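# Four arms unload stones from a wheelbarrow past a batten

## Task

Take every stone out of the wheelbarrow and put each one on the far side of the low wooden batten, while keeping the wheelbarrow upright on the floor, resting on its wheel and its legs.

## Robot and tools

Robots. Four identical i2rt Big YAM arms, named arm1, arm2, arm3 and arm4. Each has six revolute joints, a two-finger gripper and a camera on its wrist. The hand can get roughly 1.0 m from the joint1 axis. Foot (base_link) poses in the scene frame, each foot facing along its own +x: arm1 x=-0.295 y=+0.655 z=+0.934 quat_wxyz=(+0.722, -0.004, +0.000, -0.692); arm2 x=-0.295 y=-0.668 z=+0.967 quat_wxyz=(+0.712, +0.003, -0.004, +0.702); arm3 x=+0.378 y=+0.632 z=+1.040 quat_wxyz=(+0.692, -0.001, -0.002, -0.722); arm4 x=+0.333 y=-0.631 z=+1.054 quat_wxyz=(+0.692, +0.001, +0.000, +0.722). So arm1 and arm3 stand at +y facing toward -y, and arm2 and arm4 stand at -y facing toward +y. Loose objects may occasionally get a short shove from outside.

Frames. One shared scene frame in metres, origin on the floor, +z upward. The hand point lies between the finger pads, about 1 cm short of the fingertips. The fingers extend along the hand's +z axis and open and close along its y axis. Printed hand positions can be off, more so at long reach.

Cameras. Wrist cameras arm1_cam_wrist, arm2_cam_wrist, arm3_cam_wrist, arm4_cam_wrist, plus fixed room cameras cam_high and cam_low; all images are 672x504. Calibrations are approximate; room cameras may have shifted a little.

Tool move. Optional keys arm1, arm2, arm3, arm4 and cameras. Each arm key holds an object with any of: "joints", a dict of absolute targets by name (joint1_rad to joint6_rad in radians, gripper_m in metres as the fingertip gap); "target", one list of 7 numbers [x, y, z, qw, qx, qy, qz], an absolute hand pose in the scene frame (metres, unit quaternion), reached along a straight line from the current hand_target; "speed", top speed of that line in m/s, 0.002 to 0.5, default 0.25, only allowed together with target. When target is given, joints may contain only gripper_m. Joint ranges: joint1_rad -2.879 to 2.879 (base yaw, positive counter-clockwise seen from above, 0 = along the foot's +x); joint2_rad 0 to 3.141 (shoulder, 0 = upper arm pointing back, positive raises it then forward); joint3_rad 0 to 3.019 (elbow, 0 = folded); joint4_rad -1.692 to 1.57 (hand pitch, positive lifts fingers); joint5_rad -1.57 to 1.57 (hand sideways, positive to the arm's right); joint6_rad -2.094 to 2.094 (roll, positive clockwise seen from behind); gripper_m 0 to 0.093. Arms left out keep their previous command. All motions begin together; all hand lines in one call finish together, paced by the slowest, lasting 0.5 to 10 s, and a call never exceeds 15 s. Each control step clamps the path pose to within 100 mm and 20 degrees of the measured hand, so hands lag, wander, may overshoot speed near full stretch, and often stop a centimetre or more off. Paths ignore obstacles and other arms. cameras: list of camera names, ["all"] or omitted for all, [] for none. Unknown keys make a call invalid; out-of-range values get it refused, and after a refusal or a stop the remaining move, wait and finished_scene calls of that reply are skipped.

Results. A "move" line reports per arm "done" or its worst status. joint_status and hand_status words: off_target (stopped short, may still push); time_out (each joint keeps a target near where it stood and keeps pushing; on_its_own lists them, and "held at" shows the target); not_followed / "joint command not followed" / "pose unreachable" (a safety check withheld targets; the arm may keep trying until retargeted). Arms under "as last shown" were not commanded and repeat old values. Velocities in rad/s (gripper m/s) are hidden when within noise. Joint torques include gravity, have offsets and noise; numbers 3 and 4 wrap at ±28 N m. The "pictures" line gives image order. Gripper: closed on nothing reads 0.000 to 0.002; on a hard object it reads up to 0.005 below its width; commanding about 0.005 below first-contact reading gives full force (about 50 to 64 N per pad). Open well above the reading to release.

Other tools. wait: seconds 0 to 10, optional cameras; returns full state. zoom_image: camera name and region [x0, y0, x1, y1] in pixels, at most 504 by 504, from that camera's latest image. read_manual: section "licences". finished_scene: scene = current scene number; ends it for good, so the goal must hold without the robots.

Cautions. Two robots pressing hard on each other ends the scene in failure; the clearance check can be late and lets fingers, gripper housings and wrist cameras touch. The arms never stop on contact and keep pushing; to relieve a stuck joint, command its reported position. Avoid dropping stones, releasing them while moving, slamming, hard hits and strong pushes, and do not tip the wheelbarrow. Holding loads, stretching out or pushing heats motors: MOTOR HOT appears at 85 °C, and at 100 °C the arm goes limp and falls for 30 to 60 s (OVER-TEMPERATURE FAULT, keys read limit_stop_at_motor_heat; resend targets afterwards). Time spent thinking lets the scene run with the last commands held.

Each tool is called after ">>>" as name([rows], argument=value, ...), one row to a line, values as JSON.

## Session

>>> move(cameras=["cam_high", "cam_low", "arm1_cam_wrist", "arm2_cam_wrist"])

>>> zoom_image(camera="cam_high", region=[220, 160, 460, 340])

Scene clock: 0.00 s.
Joint torques (N m): no reading
Heat: arm1: hottest joint2_rad 34 °C; arm2: hottest joint2_rad 34 °C; arm3: hottest joint3_rad 35 °C; arm4: hottest joint3_rad 35 °C.
Joint velocities: within noise
arm1.joint_positions: joint1_rad=-0.054 joint2_rad=+0.561 joint3_rad=+1.334 joint4_rad=-1.495 joint5_rad=+0.016 joint6_rad=-0.183 gripper_m=+0.09396
arm1.joint_status: not commanded
arm1.hand: x=-0.2978 y=+0.4627 z=+1.4289 quat_wxyz=(-0.256, -0.587, -0.695, +0.326) (m; scene frame)
arm1.hand_target: x=-0.2977 y=+0.4646 z=+1.4375 quat_wxyz=(-0.262, -0.584, -0.692, +0.334) (m; scene frame)
arm1.hand_status: not commanded
arm2.joint_positions: joint1_rad=-0.251 joint2_rad=+0.494 joint3_rad=+1.425 joint4_rad=-1.247 joint5_rad=-0.242 joint6_rad=+0.054 gripper_m=+0.09396
arm2.joint_status: not commanded
arm2.hand: x=-0.2892 y=-0.4917 z=+1.5699 quat_wxyz=(-0.395, +0.527, -0.607, -0.445) (m; scene frame)
arm2.hand_target: x=-0.2903 y=-0.4960 z=+1.5772 quat_wxyz=(-0.401, +0.524, -0.602, -0.449) (m; scene frame)
arm2.hand_status: not commanded
arm3.joint_positions: joint1_rad=-0.768 joint2_rad=+0.588 joint3_rad=+1.445 joint4_rad=-1.368 joint5_rad=-0.163 joint6_rad=+0.167 gripper_m=+0.09396
arm3.joint_status: not commanded
arm3.hand: x=+0.2458 y=+0.4723 z=+1.6077 quat_wxyz=(-0.290, -0.810, -0.290, +0.419) (m; scene frame)
arm3.hand_target: x=+0.2484 y=+0.4748 z=+1.6172 quat_wxyz=(-0.294, -0.804, -0.289, +0.429) (m; scene frame)
arm3.hand_status: not commanded
arm4.joint_positions: joint1_rad=-0.743 joint2_rad=+0.438 joint3_rad=+1.396 joint4_rad=-1.483 joint5_rad=+0.285 joint6_rad=+0.248 gripper_m=+0.09396
arm4.joint_status: not commanded
arm4.hand: x=+0.4573 y=-0.5609 z=+1.5999 quat_wxyz=(-0.484, +0.195, -0.838, -0.159) (m; scene frame)
arm4.hand_target: x=+0.4553 y=-0.5633 z=+1.6093 quat_wxyz=(-0.493, +0.192, -0.833, -0.165) (m; scene frame)
arm4.hand_status: not commanded
pictures: arm1_cam_wrist, arm2_cam_wrist, cam_high, cam_low
camera_calibration:
arm1_cam_wrist: T_world_to_cam=[[-0.985351, -0.0963428, 0.140716, -0.44898], [-0.125704, 0.967925, -0.217532, -0.16818], [-0.115245, -0.232034, -0.965857, 1.57646], [0, 0, 0, 1]] pos_world=[-0.281864, 0.485321, 1.54923]
arm2_cam_wrist: T_world_to_cam=[[0.992321, -0.0297802, -0.120047, 0.46271], [-0.0964774, -0.79371, -0.600597, 0.530393], [-0.0773962, 0.607568, -0.790488, 1.64265], [0, 0, 0, 1]] pos_world=[-0.280851, -0.563265, 1.6726]

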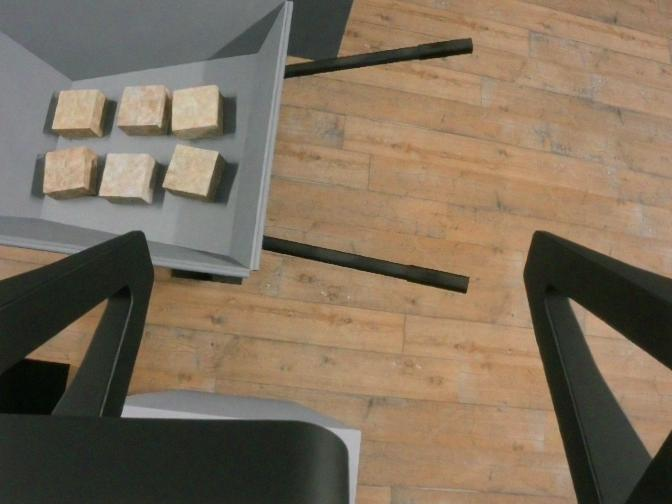

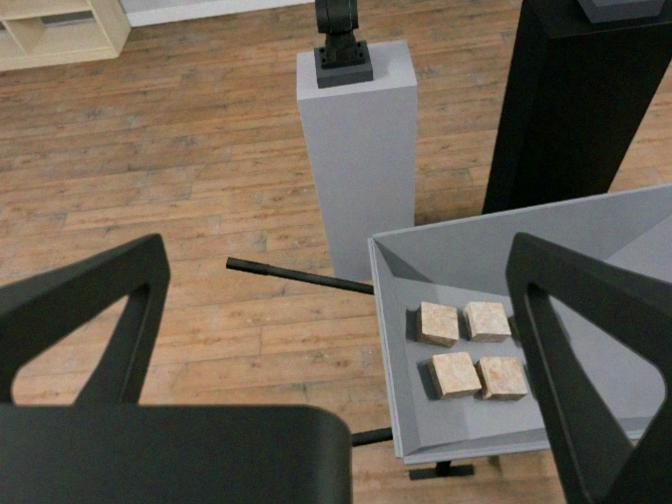

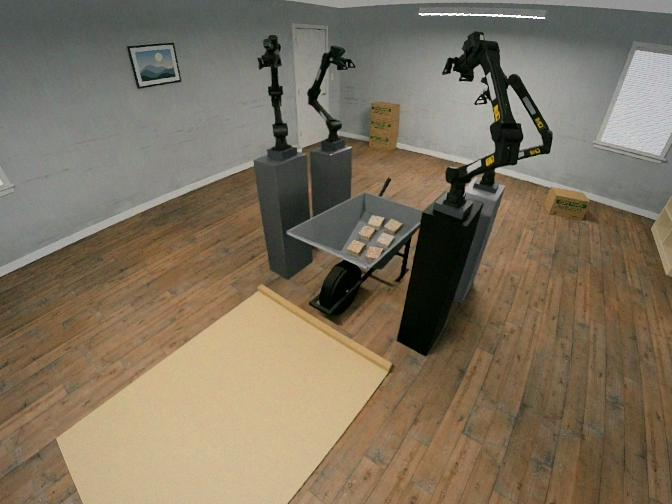

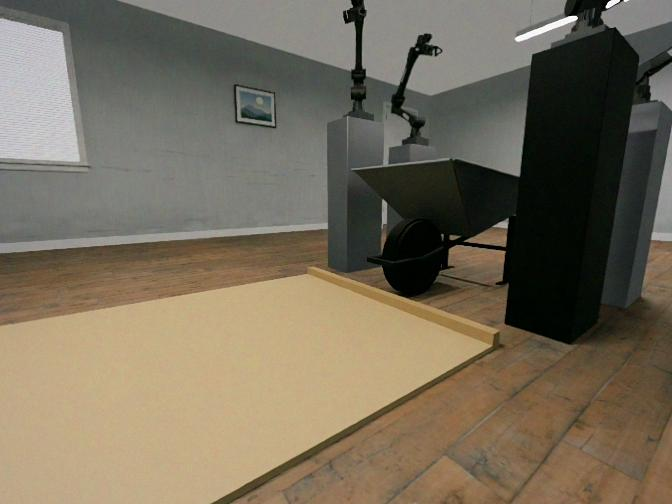

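Scaled by 2.100 from the camera's 672x504 image, which has a finer 960x720 frame.

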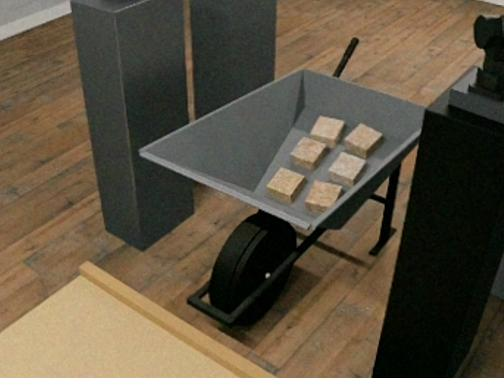

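>>> move(arm1={"joints": {"joint1_rad": -1.14, "joint2_rad": 2.2, "joint3_rad": 1.1, "joint4_rad": 0.6, "joint5_rad": -0.88, "joint6_rad": 0.598}}, arm2={"joints": {"joint1_rad": 1.236, "joint2_rad": 2.2, "joint3_rad": 1.1, "joint4_rad": 0.5, "joint5_rad": 0.951, "joint6_rad": -0.429}}, arm3={"joints": {"joint1_rad": 1.6, "joint2_rad": 1.5, "joint3_rad": 1.5, "joint4_rad": -1.2, "joint5_rad": 0.0, "joint6_rad": 0.0}}, arm4={"joints": {"joint1_rad": -1.6, "joint2_rad": 1.5, "joint3_rad": 1.5, "joint4_rad": -1.2, "joint5_rad": 0.0, "joint6_rad": 0.0}}, cameras=[])

>>> move(arm1={"target": [-0.635, 0.378, 0.620, 0.4975, 0.8618, 0.0862, -0.0497], "speed": 0.3}, arm2={"target": [-0.632, -0.383, 0.620, 0.4975, -0.8618, 0.0862, 0.0497], "speed": 0.3}, cameras=["arm1_cam_wrist", "arm2_cam_wrist"])

Scene clock: 6.83 s.
move: arm1 done; arm2 done; arm3 done; arm4 done
arm1.joint_status: all done
arm2.joint_status: all done
arm3.joint_status: all done
arm4.joint_status: all done
pictures: none

Scene clock: 8.97 s.
Joint torques (N m): arm1=[-2.37 -14.33 0.02 1.77 -0.63 -0.3] | arm2=[-1.44 -14.8 -0.05 1.87 0.21 -0.1] | arm3=[0.44 -14.04 11.4 1.07 0.07 -0.13] | arm4=[-0.73 -12.75 9.44 1.29 -0.22 -0.18]
move: arm1 done; arm2 done
arm1.joint_positions: joint1_rad=-1.248 joint2_rad=+2.753 joint3_rad=+0.992 joint4_rad=+0.729 joint5_rad=-0.939 joint6_rad=+0.450 gripper_m=+0.09398
arm1.hand: x=-0.6359 y=+0.3750 z=+0.6230 quat_wxyz=(-0.497, -0.862, -0.085, +0.048) (m; scene frame)
arm1.hand_target: x=-0.6344 y=+0.3780 z=+0.6205 quat_wxyz=(-0.497, -0.862, -0.087, +0.050) (m; scene frame)
arm1.hand_status: done (0.004 m and 0.3 deg from the pose sent, 0.352 m and 22.2 deg at the start)
arm2.joint_positions: joint1_rad=+1.222 joint2_rad=+2.832 joint3_rad=+1.058 joint4_rad=+0.749 joint5_rad=+0.932 joint6_rad=-0.439 gripper_m=+0.09398
arm2.hand: x=-0.6361 y=-0.3876 z=+0.6249 quat_wxyz=(-0.496, +0.862, -0.088, -0.052) (m; scene frame)
arm2.hand_target: x=-0.6313 y=-0.3832 z=+0.6202 quat_wxyz=(-0.497, +0.862, -0.087, -0.050) (m; scene frame)
arm2.hand_status: done (0.008 m and 0.4 deg from the pose sent, 0.379 m and 25.6 deg at the start)
arm3.joint_positions: joint1_rad=+1.600 joint2_rad=+1.503 joint3_rad=+1.487 joint4_rad=-1.211 joint5_rad=-0.010 joint6_rad=+0.000 gripper_m=+0.09399
arm3.hand: x=+0.9059 y=+0.6274 z=+1.3163 quat_wxyz=(-0.172, -0.006, -0.985, -0.002) (m; scene frame)
arm4.joint_positions: joint1_rad=-1.600 joint2_rad=+1.503 joint3_rad=+1.486 joint4_rad=-1.210 joint5_rad=+0.003 joint6_rad=+0.014 gripper_m=+0.09396
arm4.hand: x=+0.8623 y=-0.6256 z=+1.3296 quat_wxyz=(-0.171, -0.001, -0.985, -0.002) (m; scene frame)
pictures: arm1_cam_wrist, arm2_cam_wrist
camera_calibration:
arm1_cam_wrist: T_world_to_cam=[[-0.184304, 0.48675, -0.853877, 0.233194], [0.795989, 0.583551, 0.160842, 0.193426], [0.57657, -0.650033, -0.494999, 1.04202], [0, 0, 0, 1]]
arm2_cam_wrist: T_world_to_cam=[[0.193358, 0.508319, 0.839181, -0.202435], [0.800534, -0.576241, 0.164594, 0.18872], [0.567237, 0.639967, -0.518347, 1.05806], [0, 0, 0, 1]]

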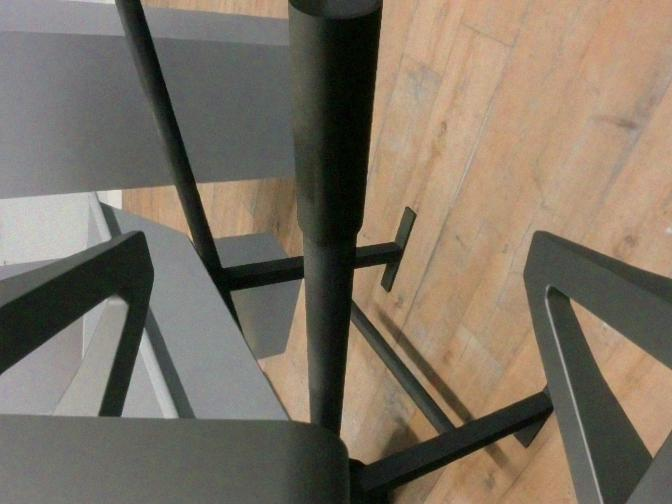

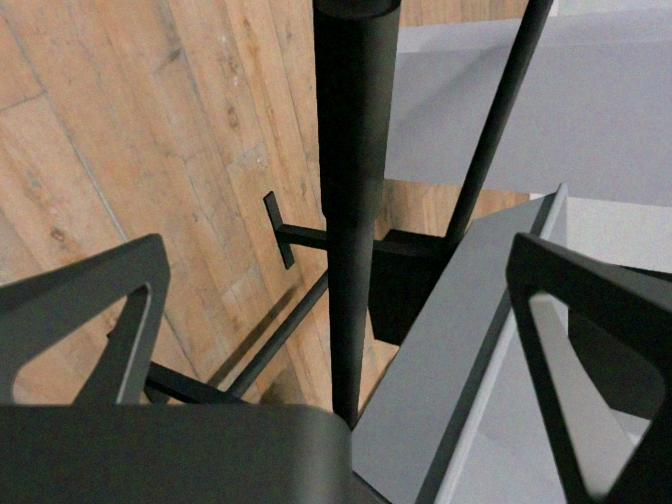

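>>> move(arm1={"target": [-0.624, 0.251, 0.547, 0.4975, 0.8618, 0.0862, -0.0497], "speed": 0.15}, arm2={"target": [-0.631, -0.263, 0.556, 0.4975, -0.8618, 0.0862, 0.0497], "speed": 0.15}, cameras=["arm1_cam_wrist", "arm2_cam_wrist"])

Scene clock: 12.93 s.
Joint torques (N m): arm1=[-1.85 -14.45 1.74 2.92 -0.2 -0.13] | arm2=[-0.85 -15.38 1.26 2.28 0.12 -0.11] | arm3=[0.5 -14.04 11.38 1.07 0.07 -0.13] | arm4=[-0.73 -12.69 9.44 1.29 -0.22 -0.18]
move: arm1 done; arm2 off_target
arm1.joint_positions: joint1_rad=-0.956 joint2_rad=+2.950 joint3_rad=+1.276 joint4_rad=+0.904 joint5_rad=-0.755 joint6_rad=+0.783 gripper_m=+0.09398
arm1.hand: x=-0.6291 y=+0.2479 z=+0.5556 quat_wxyz=(-0.496, -0.862, -0.090, +0.051) (m; scene frame)
arm1.hand_target: x=-0.6242 y=+0.2514 z=+0.5468 quat_wxyz=(-0.497, -0.862, -0.086, +0.050) (m; scene frame)
arm1.hand_status: done (0.010 m and 0.5 deg from the pose sent, 0.146 m and 0.3 deg at the start)
arm2.joint_positions: joint1_rad=+0.949 joint2_rad=+2.999 joint3_rad=+1.350 joint4_rad=+0.871 joint5_rad=+0.761 joint6_rad=-0.756 gripper_m=+0.09398
arm2.hand: x=-0.6404 y=-0.2616 z=+0.5666 quat_wxyz=(-0.497, +0.861, -0.091, -0.055) (m; scene frame)
arm2.hand_target: x=-0.6312 y=-0.2634 z=+0.5563 quat_wxyz=(-0.497, +0.862, -0.086, -0.050) (m; scene frame)
arm2.hand_status: off_target (0.014 m and 0.8 deg from the pose sent, 0.142 m and 0.4 deg at the start)
arm3, arm4: as last shown
pictures: arm1_cam_wrist, arm2_cam_wrist
camera_calibration:
arm1_cam_wrist: T_world_to_cam=[[-0.196886, 0.485925, -0.851536, 0.229687], [0.794156, 0.588365, 0.152129, 0.275575], [0.574937, -0.6463, -0.501741, 0.923918], [0, 0, 0, 1]]
arm2_cam_wrist: T_world_to_cam=[[0.201318, 0.505995, 0.838713, -0.211966], [0.799806, -0.579235, 0.157472, 0.277141], [0.565492, 0.639106, -0.521308, 0.950101], [0, 0, 0, 1]]

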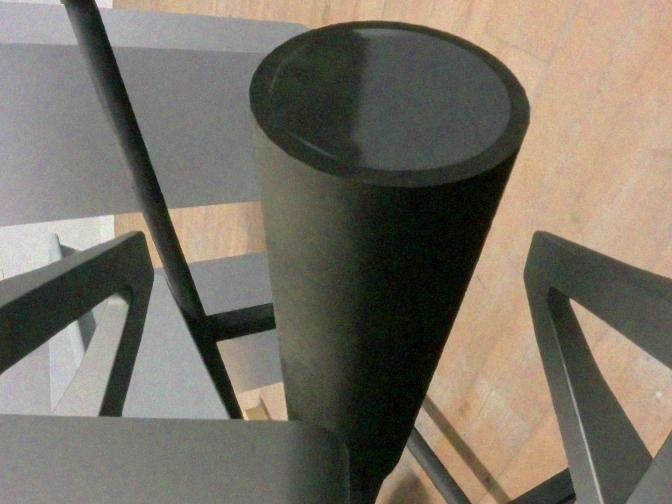

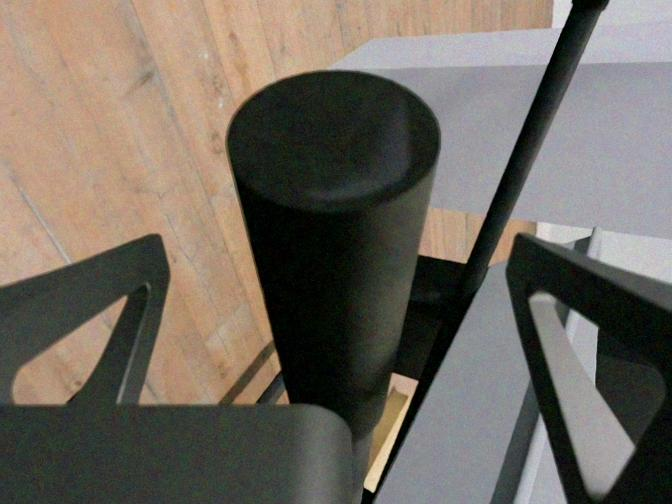

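>>> move(arm1={"joints": {"gripper_m": 0.023}}, arm2={"target": [-0.631, -0.255, 0.552, 0.4975, -0.8618, 0.0862, 0.0497], "speed": 0.1, "joints": {"gripper_m": 0.023}}, cameras=[])

Scene clock: 14.73 s.
Joint torques (N m): arm1=[-1.55 -15.15 1.36 2.76 -0.44 -0.22] | arm2=[-2.14 -14.97 2.21 2.14 -0.08 -0.13] | arm3=[0.44 -14.04 11.38 1.07 0.06 -0.13] | arm4=[-0.73 -12.81 9.43 1.31 -0.21 -0.17]
move: arm1 off_target; arm2 off_target
arm1.joint_positions: joint1_rad=-0.959 joint2_rad=+2.959 joint3_rad=+1.279 joint4_rad=+0.907 joint5_rad=-0.750 joint6_rad=+0.794 gripper_m=+0.03080
arm1.joint_status: gripper_m off_target (ended at +0.03083, target +0.02300)
arm1.hand: x=-0.6292 y=+0.2503 z=+0.5517 quat_wxyz=(-0.495, -0.863, -0.083, +0.050) (m; scene frame)
arm2.joint_positions: joint1_rad=+0.949 joint2_rad=+3.004 joint3_rad=+1.358 joint4_rad=+0.873 joint5_rad=+0.760 joint6_rad=-0.764 gripper_m=+0.03228
arm2.joint_status: gripper_m off_target (ended at +0.03231, target +0.02300)
arm2.hand: x=-0.6422 y=-0.2603 z=+0.5654 quat_wxyz=(-0.498, +0.861, -0.088, -0.055) (m; scene frame)
arm2.hand_target: x=-0.6303 y=-0.2556 z=+0.5528 quat_wxyz=(-0.498, +0.861, -0.089, -0.050) (m; scene frame)
arm2.hand_status: off_target (0.018 m and 0.7 deg from the pose sent, 0.019 m and 0.8 deg at the start)
arm3, arm4: as last shown
pictures: none

>>> move(arm1={"target": [-0.683, 0.247, 0.841, 0.4815, 0.8552, 0.1460, -0.1230], "speed": 0.14}, arm2={"target": [-0.696, -0.258, 0.855, 0.4815, -0.8552, 0.1460, 0.1230], "speed": 0.14}, cameras=["cam_high"])

Scene clock: 21.37 s.
Joint torques (N m): arm1=[-7.3 -26.52 -6 5.16 -0.97 -1.12] | arm2=[4.66 -27.99 -5.6 4.52 0.71 0.83] | arm3=[0.44 -14.04 11.38 1.09 0.07 -0.12] | arm4=[-0.67 -12.75 9.43 1.28 -0.21 -0.17]
move: arm1 off_target; arm2 off_target
arm1.joint_positions: joint1_rad=-0.836 joint2_rad=+2.725 joint3_rad=+0.961 joint4_rad=+0.913 joint5_rad=-0.620 joint6_rad=+0.791 gripper_m=+0.03085
arm1.hand: x=-0.5571 y=+0.2568 z=+0.6238 quat_wxyz=(-0.441, -0.891, -0.103, +0.039) (m; scene frame)
arm1.hand_target: x=-0.6045 y=+0.2518 z=+0.6970 quat_wxyz=(-0.477, -0.858, -0.144, +0.125) (m; scene frame)
arm1.hand_status: off_target (0.251 m and 12.5 deg from the pose sent, 0.294 m and 11.2 deg at the start; pose on its path clipped on 116 of 140 steps)
arm2.joint_positions: joint1_rad=+0.842 joint2_rad=+2.795 joint3_rad=+1.036 joint4_rad=+0.899 joint5_rad=+0.637 joint6_rad=-0.744 gripper_m=+0.03251
arm2.hand: x=-0.5697 y=-0.2729 z=+0.6291 quat_wxyz=(-0.444, +0.888, -0.108, -0.044) (m; scene frame)
arm2.hand_target: x=-0.6161 y=-0.2658 z=+0.7027 quat_wxyz=(-0.477, +0.858, -0.143, -0.124) (m; scene frame)
arm2.hand_status: off_target (0.259 m and 11.6 deg from the pose sent, 0.295 m and 10.4 deg at the start; pose on its path clipped on 115 of 140 steps)
arm3, arm4: as last shown
pictures: cam_high

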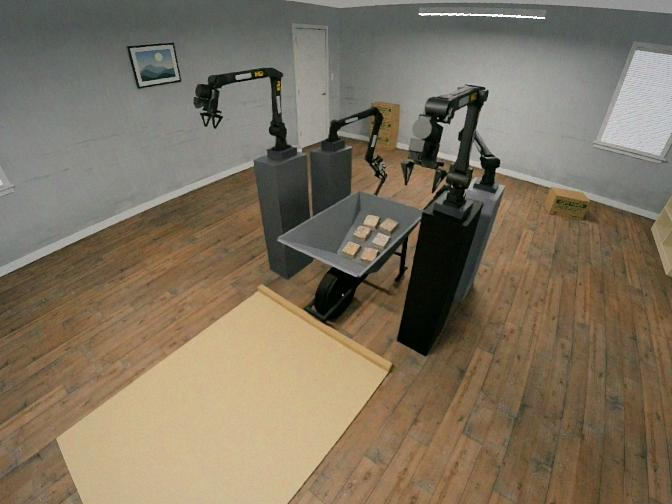

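>>> move(arm1={"joints": {"joint1_rad": -0.929, "joint2_rad": 2.24, "joint3_rad": 0.84, "joint4_rad": 1.07, "joint5_rad": -0.78, "joint6_rad": 0.8}}, arm2={"joints": {"joint1_rad": 0.922, "joint2_rad": 2.30, "joint3_rad": 0.90, "joint4_rad": 1.06, "joint5_rad": 0.80, "joint6_rad": -0.78}}, cameras=["cam_high"])

Scene clock: 26.07 s.
Joint torques (N m): arm1=[-3.02 -28.28 4.92 8.61 -3.15 0.18] | arm2=[1.03 -30.51 3.44 7.87 2.9 -0.32] | arm3=[0.44 -14.04 11.37 1.09 0.07 -0.13] | arm4=[-0.67 -12.75 9.44 1.29 -0.21 -0.17]
Heat: arm1: hottest joint2_rad 37 °C; arm2: hottest joint2_rad 37 °C; arm3: hottest joint3_rad 40 °C; arm4: hottest joint3_rad 37 °C.
move: arm1 time_out; arm2 time_out
arm1.joint_positions: joint1_rad=-0.917 joint2_rad=+2.415 joint3_rad=+0.804 joint4_rad=+0.921 joint5_rad=-0.710 joint6_rad=+0.743 gripper_m=+0.03089
arm1.joint_status: joint2_rad time_out (moved -0.310 of -0.485); joint4_rad time_out (moved +0.008 of +0.157); joint5_rad time_out (moved -0.091 of -0.160); joint6_rad time_out (moved -0.048 of +0.009); the others done
arm1.on_its_own: joint2_rad reads +2.415 and still pushes toward +2.240 since a time_out; joint4_rad reads +0.921 and still pushes toward +1.070 since a time_out; joint5_rad reads -0.710 and still pushes toward -0.780 since a time_out; joint6_rad reads +0.743 and still pushes toward +0.800 since a time_out
arm1.hand: x=-0.6017 y=+0.2522 z=+0.7576 quat_wxyz=(-0.502, -0.850, -0.129, +0.096) (m; scene frame)
arm2.joint_positions: joint1_rad=+0.909 joint2_rad=+2.479 joint3_rad=+0.864 joint4_rad=+0.913 joint5_rad=+0.726 joint6_rad=-0.729 gripper_m=+0.03269
arm2.joint_status: joint2_rad time_out (moved -0.316 of -0.495); joint4_rad time_out (moved +0.014 of +0.161); joint5_rad time_out (moved +0.089 of +0.163); joint6_rad time_out (moved +0.015 of -0.036); the others done
arm2.on_its_own: joint2_rad reads +2.479 and still pushes toward +2.300 since a time_out; joint4_rad reads +0.913 and still pushes toward +1.060 since a time_out; joint5_rad reads +0.726 and still pushes toward +0.800 since a time_out; joint6_rad reads -0.729 and still pushes toward -0.780 since a time_out
arm2.hand: x=-0.6130 y=-0.2645 z=+0.7671 quat_wxyz=(-0.504, +0.850, -0.126, -0.092) (m; scene frame)
arm3, arm4: as last shown
pictures: cam_high

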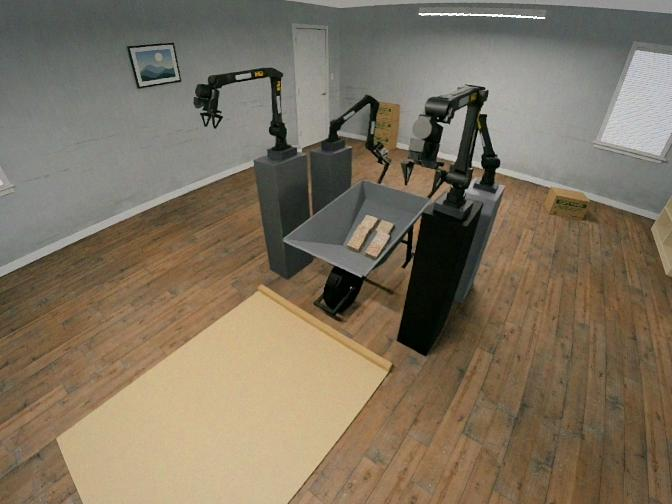

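>>> move(arm1={"joints": {"joint1_rad": -0.863, "joint2_rad": 1.885, "joint3_rad": 0.675, "joint4_rad": 0.97, "joint5_rad": -0.67, "joint6_rad": 0.72}}, arm2={"joints": {"joint1_rad": 0.859, "joint2_rad": 1.96, "joint3_rad": 0.716, "joint4_rad": 0.99, "joint5_rad": 0.69, "joint6_rad": -0.72}}, cameras=[])

>>> move(arm1={"joints": {"joint1_rad": -0.648, "joint2_rad": 1.40, "joint3_rad": 0.514, "joint4_rad": 0.74, "joint5_rad": -0.45, "joint6_rad": 0.70}}, arm2={"joints": {"joint1_rad": 0.656, "joint2_rad": 1.49, "joint3_rad": 0.528, "joint4_rad": 0.81, "joint5_rad": 0.48, "joint6_rad": -0.70}}, cameras=["cam_high", "cam_low"])

Scene clock: 32.40 s.
Joint torques (N m): arm1=[-2.67 -26.75 9.52 7.41 -2.12 -0.15] | arm2=[1.32 -29.51 6.24 6.56 2.08 -0.09] | arm3=[0.44 -13.98 11.38 1.09 0.07 -0.12] | arm4=[-0.67 -12.81 9.43 1.29 -0.21 -0.17]
move: arm1 time_out; arm2 time_out
arm1.joint_positions: joint1_rad=-0.855 joint2_rad=+2.068 joint3_rad=+0.604 joint4_rad=+0.850 joint5_rad=-0.626 joint6_rad=+0.712 gripper_m=+0.03089
arm1.joint_status: joint2_rad time_out (moved -0.347 of -0.530); joint4_rad time_out (moved -0.071 of +0.049); joint5_rad time_out (moved +0.084 of +0.040); the others done
arm1.on_its_own: joint2_rad reads +2.068 and still pushes toward +1.885 since a time_out; joint4_rad reads +0.850 and still pushes toward +0.970 since a time_out; joint5_rad reads -0.626 and still pushes toward -0.670 since a time_out
arm1.hand: x=-0.5731 y=+0.2533 z=+0.8662 quat_wxyz=(-0.499, -0.839, -0.162, +0.144) (m; scene frame)
arm2.joint_positions: joint1_rad=+0.843 joint2_rad=+2.149 joint3_rad=+0.655 joint4_rad=+0.877 joint5_rad=+0.637 joint6_rad=-0.706 gripper_m=+0.03269
arm2.joint_status: joint2_rad time_out (moved -0.330 of -0.519); joint4_rad time_out (moved -0.035 of +0.077); joint5_rad time_out (moved -0.089 of -0.036); the others done
arm2.on_its_own: joint2_rad reads +2.149 and still pushes toward +1.960 since a time_out; joint4_rad reads +0.877 and still pushes toward +0.990 since a time_out; joint5_rad reads +0.637 and still pushes toward +0.690 since a time_out
arm2.hand: x=-0.5853 y=-0.2620 z=+0.8768 quat_wxyz=(-0.501, +0.839, -0.158, -0.142) (m; scene frame)
arm3, arm4: as last shown
pictures: none

not run: a stop came earlier in this reply.

>>> move(arm1={"joints": {"joint1_rad": -0.648, "joint2_rad": 1.40, "joint3_rad": 0.514, "joint4_rad": 0.74, "joint5_rad": -0.45, "joint6_rad": 0.70}}, arm2={"joints": {"joint1_rad": 0.656, "joint2_rad": 1.49, "joint3_rad": 0.528, "joint4_rad": 0.81, "joint5_rad": 0.48, "joint6_rad": -0.70}}, cameras=["cam_low"])

Scene clock: 35.43 s.
Joint torques (N m): arm1=[-2.61 -20.89 15.92 7.86 -1.31 -0.4] | arm2=[1.73 -24.29 10.74 7.19 1.17 0.1] | arm3=[0.5 -13.98 11.38 1.09 0.07 -0.13] | arm4=[-0.73 -12.69 9.44 1.28 -0.21 -0.17]
move: arm1 time_out; arm2 time_out
arm1.joint_positions: joint1_rad=-0.640 joint2_rad=+1.561 joint3_rad=+0.406 joint4_rad=+0.615 joint5_rad=-0.423 joint6_rad=+0.731 gripper_m=+0.03089
arm1.joint_status: joint2_rad time_out (moved -0.508 of -0.668); joint3_rad time_out (moved -0.199 of -0.090); joint4_rad time_out (moved -0.235 of -0.110); the others done
arm1.on_its_own: joint2_rad reads +1.561 and still pushes toward +1.400 since a time_out; joint3_rad reads +0.406 and still pushes toward +0.514 since a time_out; joint4_rad reads +0.615 and still pushes toward +0.740 since a time_out
arm1.hand: x=-0.4834 y=+0.2531 z=+0.9796 quat_wxyz=(-0.485, -0.830, -0.206, +0.183) (m; scene frame)
arm2.joint_positions: joint1_rad=+0.636 joint2_rad=+1.664 joint3_rad=+0.433 joint4_rad=+0.684 joint5_rad=+0.451 joint6_rad=-0.713 gripper_m=+0.03269
arm2.joint_status: joint2_rad time_out (moved -0.485 of -0.659); joint3_rad time_out (moved -0.222 of -0.127); joint4_rad time_out (moved -0.193 of -0.067); the others done
arm2.on_its_own: joint2_rad reads +1.664 and still pushes toward +1.490 since a time_out; joint3_rad reads +0.433 and still pushes toward +0.528 since a time_out; joint4_rad reads +0.684 and still pushes toward +0.810 since a time_out
arm2.hand: x=-0.4944 y=-0.2610 z=+0.9922 quat_wxyz=(-0.488, +0.829, -0.208, -0.178) (m; scene frame)
arm3, arm4: as last shown
pictures: cam_low

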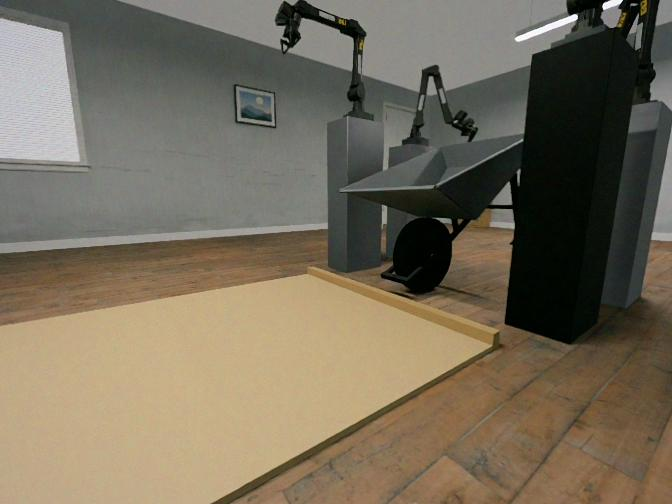

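>>> move(arm1={"joints": {"joint1_rad": -0.428, "joint2_rad": 1.024, "joint3_rad": 0.507, "joint4_rad": 0.45, "joint5_rad": -0.24, "joint6_rad": 0.74}}, arm2={"joints": {"joint1_rad": 0.433, "joint2_rad": 1.13, "joint3_rad": 0.50, "joint4_rad": 0.545, "joint5_rad": 0.27, "joint6_rad": -0.74}}, cameras=[])

Scene clock: 41.23 s.
Joint torques (N m): arm1=[-1.73 -18.14 19.07 7.91 -0.81 -0.47] | arm2=[0.91 -21.54 14.09 7.12 0.63 0.17] | arm3=[0.44 -13.98 11.4 1.07 0.07 -0.13] | arm4=[-0.79 -12.69 9.46 1.26 -0.22 -0.18]
move: arm1 time_out; arm2 time_out
arm1.joint_positions: joint1_rad=-0.431 joint2_rad=+1.187 joint3_rad=+0.372 joint4_rad=+0.324 joint5_rad=-0.222 joint6_rad=+0.771 gripper_m=+0.03089
arm1.joint_status: joint2_rad time_out (moved -0.373 of -0.537); joint3_rad time_out (moved -0.034 of +0.101); joint4_rad time_out (moved -0.291 of -0.165); the others done
arm1.on_its_own: joint2_rad reads +1.187 and still pushes toward +1.024 since a time_out; joint3_rad reads +0.372 and still pushes toward +0.485 since a time_out; joint4_rad reads +0.324 and still pushes toward +0.450 since a time_out
arm1.hand: x=-0.4180 y=+0.2542 z=+1.0523 quat_wxyz=(-0.479, -0.821, -0.231, +0.210) (m; scene frame)
arm2.joint_positions: joint1_rad=+0.423 joint2_rad=+1.304 joint3_rad=+0.386 joint4_rad=+0.423 joint5_rad=+0.253 joint6_rad=-0.753 gripper_m=+0.03268
arm2.joint_status: joint2_rad time_out (moved -0.360 of -0.534); joint3_rad time_out (moved -0.047 of +0.067); joint4_rad time_out (moved -0.261 of -0.139); the others done
arm2.on_its_own: joint2_rad reads +1.304 and still pushes toward +1.130 since a time_out; joint3_rad reads +0.386 and still pushes toward +0.498 since a time_out; joint4_rad reads +0.423 and still pushes toward +0.545 since a time_out
arm2.hand: x=-0.4268 y=-0.2562 z=+1.0664 quat_wxyz=(-0.482, +0.819, -0.235, -0.204) (m; scene frame)
arm3, arm4: as last shown
pictures: none

>>> move(arm1={"joints": {"joint1_rad": -0.07, "joint2_rad": 0.76, "joint3_rad": 0.606, "joint4_rad": 0.112, "joint5_rad": -0.075, "joint6_rad": 0.76}}, arm2={"joints": {"joint1_rad": 0.091, "joint2_rad": 0.835, "joint3_rad": 0.58, "joint4_rad": 0.205, "joint5_rad": 0.05, "joint6_rad": -0.76}}, cameras=["cam_low", "cam_high"])

Scene clock: 44.17 s.
Joint torques (N m): arm1=[-0.97 -15.38 21.03 5.87 -0.74 -0.51] | arm2=[1.32 -16.97 16.02 5.04 0.01 0.25] | arm3=[0.5 -14.04 11.38 1.06 0.06 -0.13] | arm4=[-0.79 -12.75 9.44 1.26 -0.22 -0.17]
move: arm1 time_out; arm2 time_out
arm1.joint_positions: joint1_rad=-0.082 joint2_rad=+0.913 joint3_rad=+0.427 joint4_rad=+0.034 joint5_rad=-0.058 joint6_rad=+0.794 gripper_m=+0.03101
arm1.joint_status: joint2_rad time_out (moved -0.274 of -0.427); joint3_rad time_out (moved +0.055 of +0.234); joint4_rad time_out (moved -0.290 of -0.212); the others done
arm1.on_its_own: joint2_rad reads +0.913 and still pushes toward +0.760 since a time_out; joint3_rad reads +0.427 and still pushes toward +0.539 since a time_out; joint4_rad reads +0.034 and still pushes toward +0.112 since a time_out
arm1.hand: x=-0.3003 y=+0.2531 z=+1.1227 quat_wxyz=(-0.498, -0.783, -0.321, +0.191) (m; scene frame)
arm2.joint_positions: joint1_rad=+0.076 joint2_rad=+0.983 joint3_rad=+0.394 joint4_rad=+0.132 joint5_rad=+0.048 joint6_rad=-0.781 gripper_m=+0.03266
arm2.joint_status: joint2_rad time_out (moved -0.321 of -0.469); joint3_rad time_out (moved +0.008 of +0.194); joint4_rad time_out (moved -0.291 of -0.218); the others done
arm2.on_its_own: joint2_rad reads +0.983 and still pushes toward +0.835 since a time_out; joint3_rad reads +0.394 and still pushes toward +0.507 since a time_out; joint4_rad reads +0.132 and still pushes toward +0.205 since a time_out
arm2.hand: x=-0.3119 y=-0.2635 z=+1.1334 quat_wxyz=(-0.494, +0.786, -0.313, -0.200) (m; scene frame)
arm3.joint_positions: joint1_rad=+1.600 joint2_rad=+1.503 joint3_rad=+1.487 joint4_rad=-1.211 joint5_rad=-0.010 joint6_rad=+0.000 gripper_m=+0.09399
arm3.hand: x=+0.9059 y=+0.6274 z=+1.3163 quat_wxyz=(-0.172, -0.006, -0.985, -0.002) (m; scene frame)
arm4.joint_positions: joint1_rad=-1.600 joint2_rad=+1.503 joint3_rad=+1.486 joint4_rad=-1.210 joint5_rad=+0.003 joint6_rad=+0.014 gripper_m=+0.09396
arm4.hand: x=+0.8623 y=-0.6256 z=+1.3296 quat_wxyz=(-0.171, -0.001, -0.985, -0.002) (m; scene frame)
pictures: cam_high, cam_low

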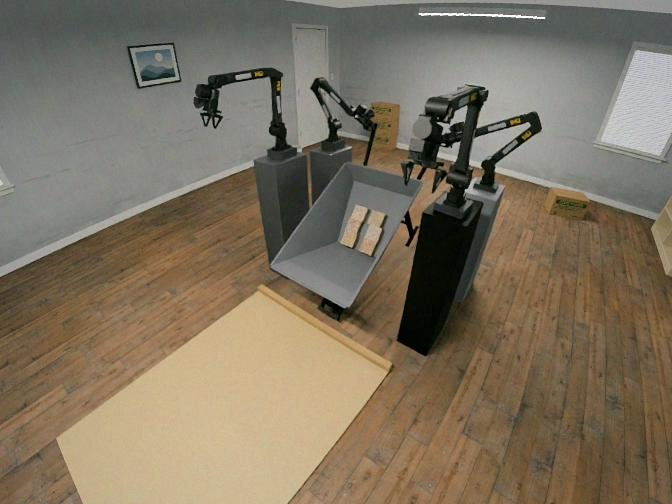

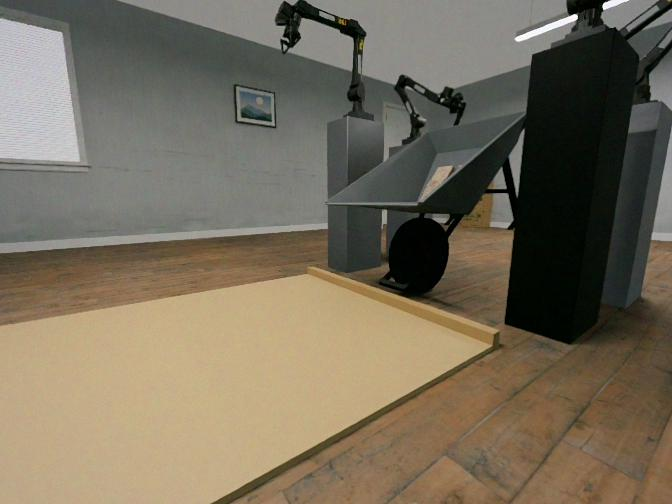

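>>> move(arm1={"joints": {"joint1_rad": 0.36, "joint2_rad": 0.80, "joint3_rad": 0.693, "joint4_rad": -0.09, "joint5_rad": 0.29, "joint6_rad": 0.77}}, arm2={"joints": {"joint1_rad": -0.33, "joint2_rad": 0.834, "joint3_rad": 0.642, "joint4_rad": 0.01, "joint5_rad": -0.24, "joint6_rad": -0.77}}, cameras=["cam_low"])

Scene clock: 50.63 s.
Joint torques (N m): arm1=[1.2 -14.45 21.35 3.75 0.19 -1.4] | arm2=[-1.9 -15.79 16.32 3.38 -0.24 0.9] | arm3=[0.44 -14.04 11.4 1.07 0.07 -0.13] | arm4=[-0.67 -12.69 9.43 1.28 -0.21 -0.17]
Heat: arm1: hottest joint3_rad 42 °C; arm2: hottest joint3_rad 45 °C; arm3: hottest joint3_rad 43 °C; arm4: hottest joint3_rad 39 °C.
move: arm1 time_out; arm2 time_out
arm1.joint_positions: joint1_rad=+0.322 joint2_rad=+0.932 joint3_rad=+0.537 joint4_rad=-0.122 joint5_rad=+0.279 joint6_rad=+0.910 gripper_m=+0.03122
arm1.joint_status: joint3_rad time_out (moved +0.111 of +0.266); joint6_rad time_out (moved +0.117 of -0.024); the others done
arm1.on_its_own: joint3_rad reads +0.537 and still pushes toward +0.650 since a time_out; joint6_rad reads +0.910 and still pushes toward +0.770 since a time_out
arm1.hand: x=-0.1920 y=+0.2548 z=+1.1460 quat_wxyz=(-0.476, -0.778, -0.359, +0.196) (m; scene frame)
arm2.joint_positions: joint1_rad=-0.308 joint2_rad=+0.964 joint3_rad=+0.483 joint4_rad=-0.028 joint5_rad=-0.230 joint6_rad=-0.859 gripper_m=+0.03277
arm2.joint_status: joint3_rad time_out (moved +0.089 of +0.248); joint6_rad time_out (moved -0.078 of +0.011); the others done
arm2.on_its_own: joint3_rad reads +0.483 and still pushes toward +0.595 since a time_out; joint6_rad reads -0.859 and still pushes toward -0.770 since a time_out
arm2.hand: x=-0.2022 y=-0.2678 z=+1.1565 quat_wxyz=(-0.478, +0.771, -0.372, -0.195) (m; scene frame)
arm3, arm4: as last shown
pictures: cam_low

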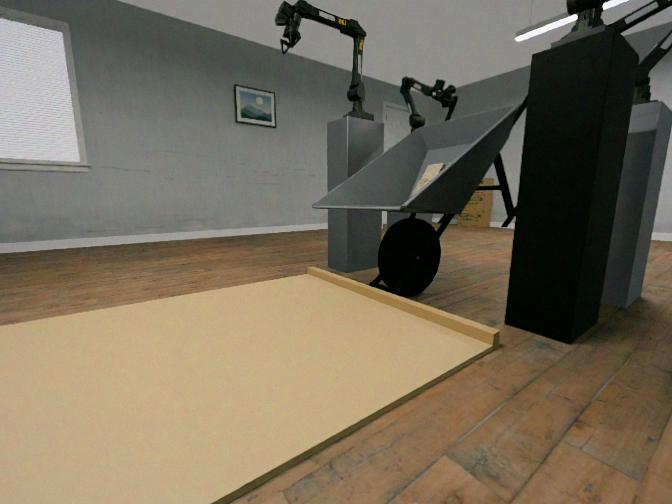

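>>> move(arm1={"joints": {"joint1_rad": 0.60, "joint2_rad": 0.946, "joint3_rad": 0.784, "joint4_rad": -0.11, "joint5_rad": 0.42, "joint6_rad": 0.82}}, arm2={"joints": {"joint1_rad": -0.59, "joint2_rad": 0.967, "joint3_rad": 0.726, "joint4_rad": -0.02, "joint5_rad": -0.38, "joint6_rad": -0.82}}, cameras=[])

Scene clock: 57.30 s.
Joint torques (N m): arm1=[3.37 -7.41 21.52 4.38 -1.37 -1.2] | arm2=[-4.95 -8 16.55 3.43 1.09 0.71] | arm3=[0.5 -14.04 11.4 1.07 0.07 -0.13] | arm4=[-0.67 -12.69 9.44 1.29 -0.21 -0.18]
move: arm1 time_out; arm2 time_out
arm1.joint_positions: joint1_rad=+0.536 joint2_rad=+0.978 joint3_rad=+0.639 joint4_rad=-0.159 joint5_rad=+0.467 joint6_rad=+0.935 gripper_m=+0.03137
arm1.joint_status: joint1_rad time_out (moved +0.215 of +0.278); joint3_rad time_out (moved +0.101 of +0.247); joint5_rad time_out (moved +0.187 of +0.141); joint6_rad time_out (moved +0.025 of -0.090); the others done
arm1.on_its_own: joint1_rad reads +0.536 and still pushes toward +0.600 since a time_out; joint3_rad reads +0.639 and still pushes toward +0.751 since a time_out; joint5_rad reads +0.467 and still pushes toward +0.420 since a time_out; joint6_rad reads +0.935 and still pushes toward +0.820 since a time_out
arm1.hand: x=-0.1255 y=+0.2566 z=+1.1825 quat_wxyz=(-0.493, -0.752, -0.381, +0.216) (m; scene frame)
arm2.joint_positions: joint1_rad=-0.533 joint2_rad=+0.992 joint3_rad=+0.577 joint4_rad=-0.060 joint5_rad=-0.423 joint6_rad=-0.890 gripper_m=+0.03292
arm2.joint_status: joint1_rad time_out (moved -0.225 of -0.282); joint3_rad time_out (moved +0.094 of +0.243); joint5_rad time_out (moved -0.193 of -0.150); joint6_rad time_out (moved -0.031 of +0.039); the others done
arm2.on_its_own: joint1_rad reads -0.533 and still pushes toward -0.590 since a time_out; joint3_rad reads +0.577 and still pushes toward +0.690 since a time_out; joint5_rad reads -0.423 and still pushes toward -0.380 since a time_out; joint6_rad reads -0.890 and still pushes toward -0.820 since a time_out
arm2.hand: x=-0.1338 y=-0.2699 z=+1.1959 quat_wxyz=(-0.500, +0.743, -0.390, -0.214) (m; scene frame)
arm3, arm4: as last shown
pictures: none

>>> move(arm1={"joints": {"joint1_rad": 0.84, "joint2_rad": 1.09, "joint3_rad": 1.02, "joint4_rad": -0.215, "joint5_rad": 0.61, "joint6_rad": 0.82}}, arm2={"joints": {"joint1_rad": -0.83, "joint2_rad": 1.094, "joint3_rad": 0.956, "joint4_rad": -0.125, "joint5_rad": -0.575, "joint6_rad": -0.82}}, cameras=["cam_low"])

Scene clock: 62.53 s.
Joint torques (N m): arm1=[1.44 -10.75 21.67 4.18 -0.9 -0.79] | arm2=[-2.32 -11.46 16.77 3.32 0.65 0.42] | arm3=[0.5 -13.98 11.4 1.09 0.07 -0.13] | arm4=[-0.73 -12.75 9.43 1.28 -0.21 -0.17]
Heat: arm1: hottest joint3_rad 45 °C; arm2: hottest joint3_rad 50 °C; arm3: hottest joint3_rad 44 °C; arm4: hottest joint3_rad 40 °C.
move: arm1 time_out; arm2 time_out
arm1.joint_positions: joint1_rad=+0.799 joint2_rad=+1.133 joint3_rad=+0.893 joint4_rad=-0.259 joint5_rad=+0.635 joint6_rad=+0.889 gripper_m=+0.03142
arm1.joint_status: joint3_rad time_out (moved +0.255 of +0.381); joint6_rad time_out (moved -0.046 of -0.115); the others done
arm1.on_its_own: joint3_rad reads +0.893 and still pushes toward +1.006 since a time_out; joint6_rad reads +0.889 and still pushes toward +0.820 since a time_out
arm1.hand: x=-0.0036 y=+0.2602 z=+1.2451 quat_wxyz=(-0.506, -0.699, -0.449, +0.232) (m; scene frame)
arm2.joint_positions: joint1_rad=-0.802 joint2_rad=+1.130 joint3_rad=+0.827 joint4_rad=-0.164 joint5_rad=-0.599 joint6_rad=-0.859 gripper_m=+0.03281
arm2.joint_status: joint3_rad time_out (moved +0.250 of +0.379); joint6_rad time_out (moved +0.031 of +0.070); the others done
arm2.on_its_own: joint3_rad reads +0.827 and still pushes toward +0.939 since a time_out; joint6_rad reads -0.859 and still pushes toward -0.820 since a time_out
arm2.hand: x=-0.0128 y=-0.2726 z=+1.2612 quat_wxyz=(-0.517, +0.692, -0.450, -0.226) (m; scene frame)
arm3, arm4: as last shown
pictures: cam_low

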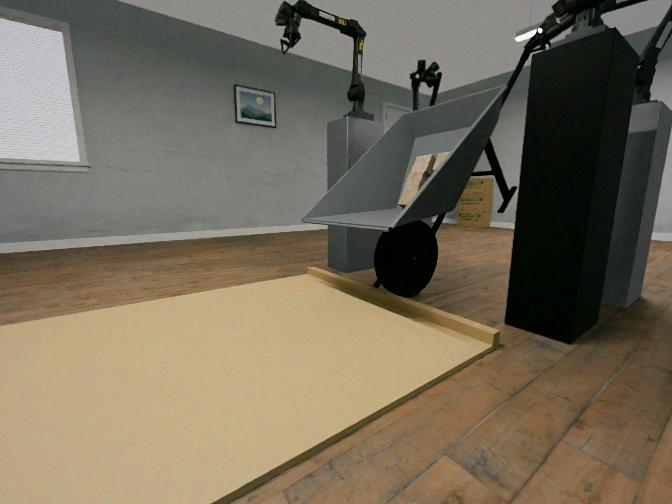

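>>> move(arm1={"joints": {"joint1_rad": 1.0, "joint2_rad": 1.295, "joint3_rad": 1.31, "joint4_rad": -0.30, "joint5_rad": 0.74, "joint6_rad": 0.79}}, arm2={"joints": {"joint1_rad": -0.995, "joint2_rad": 1.285, "joint3_rad": 1.235, "joint4_rad": -0.20, "joint5_rad": -0.70, "joint6_rad": -0.79}}, cameras=["arm2_cam_wrist", "arm1_cam_wrist", "cam_low"])

Scene clock: 66.93 s.
Joint torques (N m): arm1=[1.44 -11.58 21.85 5.2 -1.29 -0.82] | arm2=[-3.31 -13.92 16.92 3.75 1.01 0.3] | arm3=[0.44 -14.04 11.4 1.07 0.07 -0.13] | arm4=[-0.62 -12.75 9.44 1.29 -0.22 -0.17]
move: arm1 time_out; arm2 time_out
arm1.joint_positions: joint1_rad=+0.958 joint2_rad=+1.311 joint3_rad=+1.149 joint4_rad=-0.372 joint5_rad=+0.778 joint6_rad=+0.864 gripper_m=+0.03141
arm1.joint_status: joint3_rad time_out (moved +0.256 of +0.417); joint4_rad time_out (moved -0.114 of -0.041); joint5_rad time_out (moved +0.143 of +0.105); joint6_rad time_out (moved -0.025 of -0.099); the others done
arm1.on_its_own: joint3_rad reads +1.149 and still pushes toward +1.261 since a time_out; joint4_rad reads -0.372 and still pushes toward -0.300 since a time_out; joint5_rad reads +0.778 and still pushes toward +0.740 since a time_out; joint6_rad reads +0.864 and still pushes toward +0.790 since a time_out
arm1.hand: x=+0.0929 y=+0.2656 z=+1.2868 quat_wxyz=(-0.503, -0.668, -0.483, +0.262) (m; scene frame)
arm2.joint_positions: joint1_rad=-0.956 joint2_rad=+1.314 joint3_rad=+1.091 joint4_rad=-0.250 joint5_rad=-0.736 joint6_rad=-0.819 gripper_m=+0.03267
arm2.joint_status: joint3_rad time_out (moved +0.264 of +0.408); joint5_rad time_out (moved -0.137 of -0.101); the others done
arm2.on_its_own: joint3_rad reads +1.091 and still pushes toward +1.203 since a time_out; joint5_rad reads -0.736 and still pushes toward -0.700 since a time_out
arm2.hand: x=+0.0871 y=-0.2695 z=+1.3084 quat_wxyz=(-0.520, +0.659, -0.480, -0.254) (m; scene frame)
arm3, arm4: as last shown
pictures: arm1_cam_wrist, arm2_cam_wrist, cam_low
camera_calibration:
arm1_cam_wrist: T_world_to_cam=[[-0.903066, 0.0260077, -0.428714, 0.629634], [0.246357, 0.849007, -0.467435, 0.359417], [0.351824, -0.527741, -0.773116, 1.22562], [0, 0, 0, 1]]
arm2_cam_wrist: T_world_to_cam=[[0.895506, 0.0173798, 0.44471, -0.653272], [0.253076, -0.841839, -0.476717, 0.380498], [0.366089, 0.539448, -0.758271, 1.23099], [0, 0, 0, 1]]

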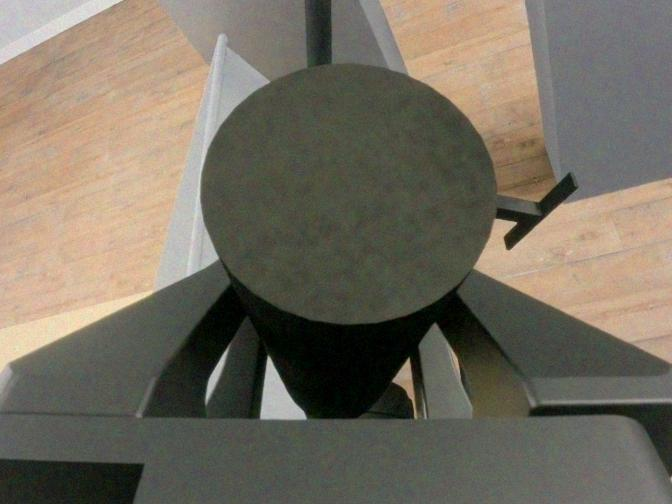

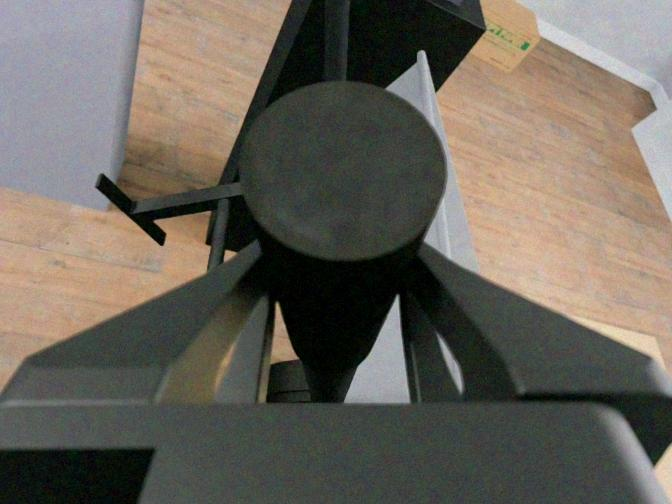

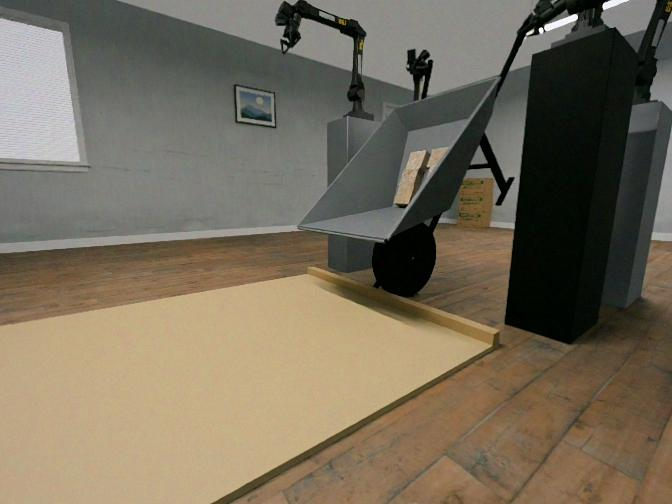

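>>> move(arm1={"joints": {"joint1_rad": 1.12, "joint2_rad": 1.48, "joint3_rad": 1.57, "joint4_rad": -0.38, "joint5_rad": 0.84, "joint6_rad": 0.76}}, arm2={"joints": {"joint1_rad": -1.10, "joint2_rad": 1.50, "joint3_rad": 1.555, "joint4_rad": -0.29, "joint5_rad": -0.79, "joint6_rad": -0.75}}, cameras=["cam_low", "arm2_cam_wrist"])

Scene clock: 71.87 s.
Joint torques (N m): arm1=[1.79 -14.62 21.83 4.52 -1.22 -0.48] | arm2=[-4.01 -15.62 17.1 3.86 1.3 0.18] | arm3=[0.5 -13.98 11.38 1.07 0.07 -0.13] | arm4=[-0.73 -12.69 9.44 1.28 -0.21 -0.17]
move: arm1 time_out; arm2 time_out
arm1.joint_positions: joint1_rad=+1.074 joint2_rad=+1.497 joint3_rad=+1.423 joint4_rad=-0.435 joint5_rad=+0.876 joint6_rad=+0.795 gripper_m=+0.03140
arm1.joint_status: joint1_rad time_out (moved +0.116 of +0.162); joint3_rad time_out (moved +0.274 of +0.421); joint4_rad time_out (moved -0.063 of -0.008); joint5_rad time_out (moved +0.098 of +0.062); joint6_rad time_out (moved -0.069 of -0.104); the others done
arm1.on_its_own: joint1_rad reads +1.074 and still pushes toward +1.120 since a time_out; joint3_rad reads +1.423 and still pushes toward +1.536 since a time_out; joint4_rad reads -0.435 and still pushes toward -0.380 since a time_out; joint5_rad reads +0.876 and still pushes toward +0.840 since a time_out; joint6_rad reads +0.795 and still pushes toward +0.760 since a time_out
arm1.hand: x=+0.1912 y=+0.2737 z=+1.3295 quat_wxyz=(-0.515, -0.628, -0.508, +0.286) (m; scene frame)
arm2.joint_positions: joint1_rad=-1.053 joint2_rad=+1.509 joint3_rad=+1.387 joint4_rad=-0.344 joint5_rad=-0.833 joint6_rad=-0.767 gripper_m=+0.03260
arm2.joint_status: joint1_rad time_out (moved -0.097 of -0.144); joint3_rad time_out (moved +0.297 of +0.464); joint5_rad time_out (moved -0.097 of -0.054); the others done
arm2.on_its_own: joint1_rad reads -1.053 and still pushes toward -1.100 since a time_out; joint3_rad reads +1.387 and still pushes toward +1.500 since a time_out; joint5_rad reads -0.833 and still pushes toward -0.790 since a time_out
arm2.hand: x=+0.1814 y=-0.2641 z=+1.3525 quat_wxyz=(-0.525, +0.631, -0.499, -0.280) (m; scene frame)
arm3, arm4: as last shown
pictures: arm2_cam_wrist, cam_low
camera_calibration:
arm2_cam_wrist: T_world_to_cam=[[0.922143, -0.0282443, 0.385816, -0.69466], [0.197943, -0.822432, -0.533314, 0.473884], [0.33237, 0.568162, -0.752809, 1.23331], [0, 0, 0, 1]]

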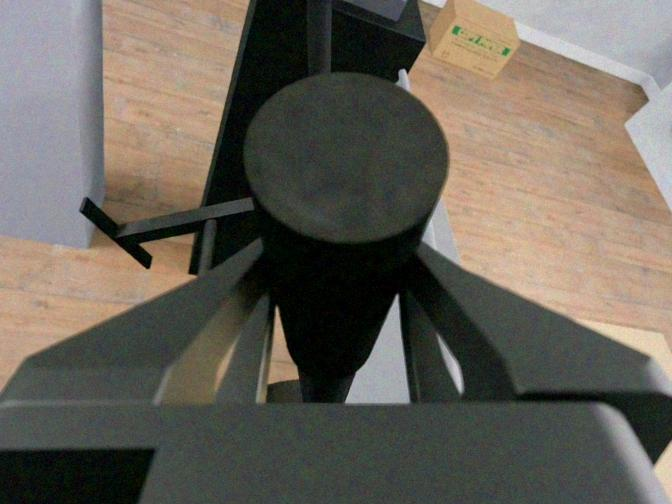

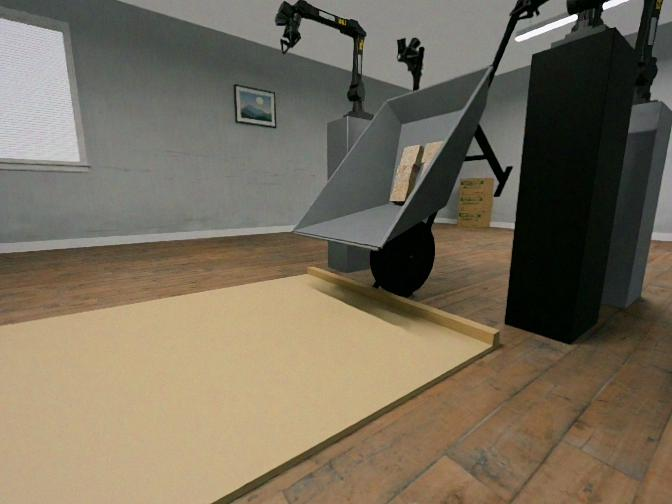

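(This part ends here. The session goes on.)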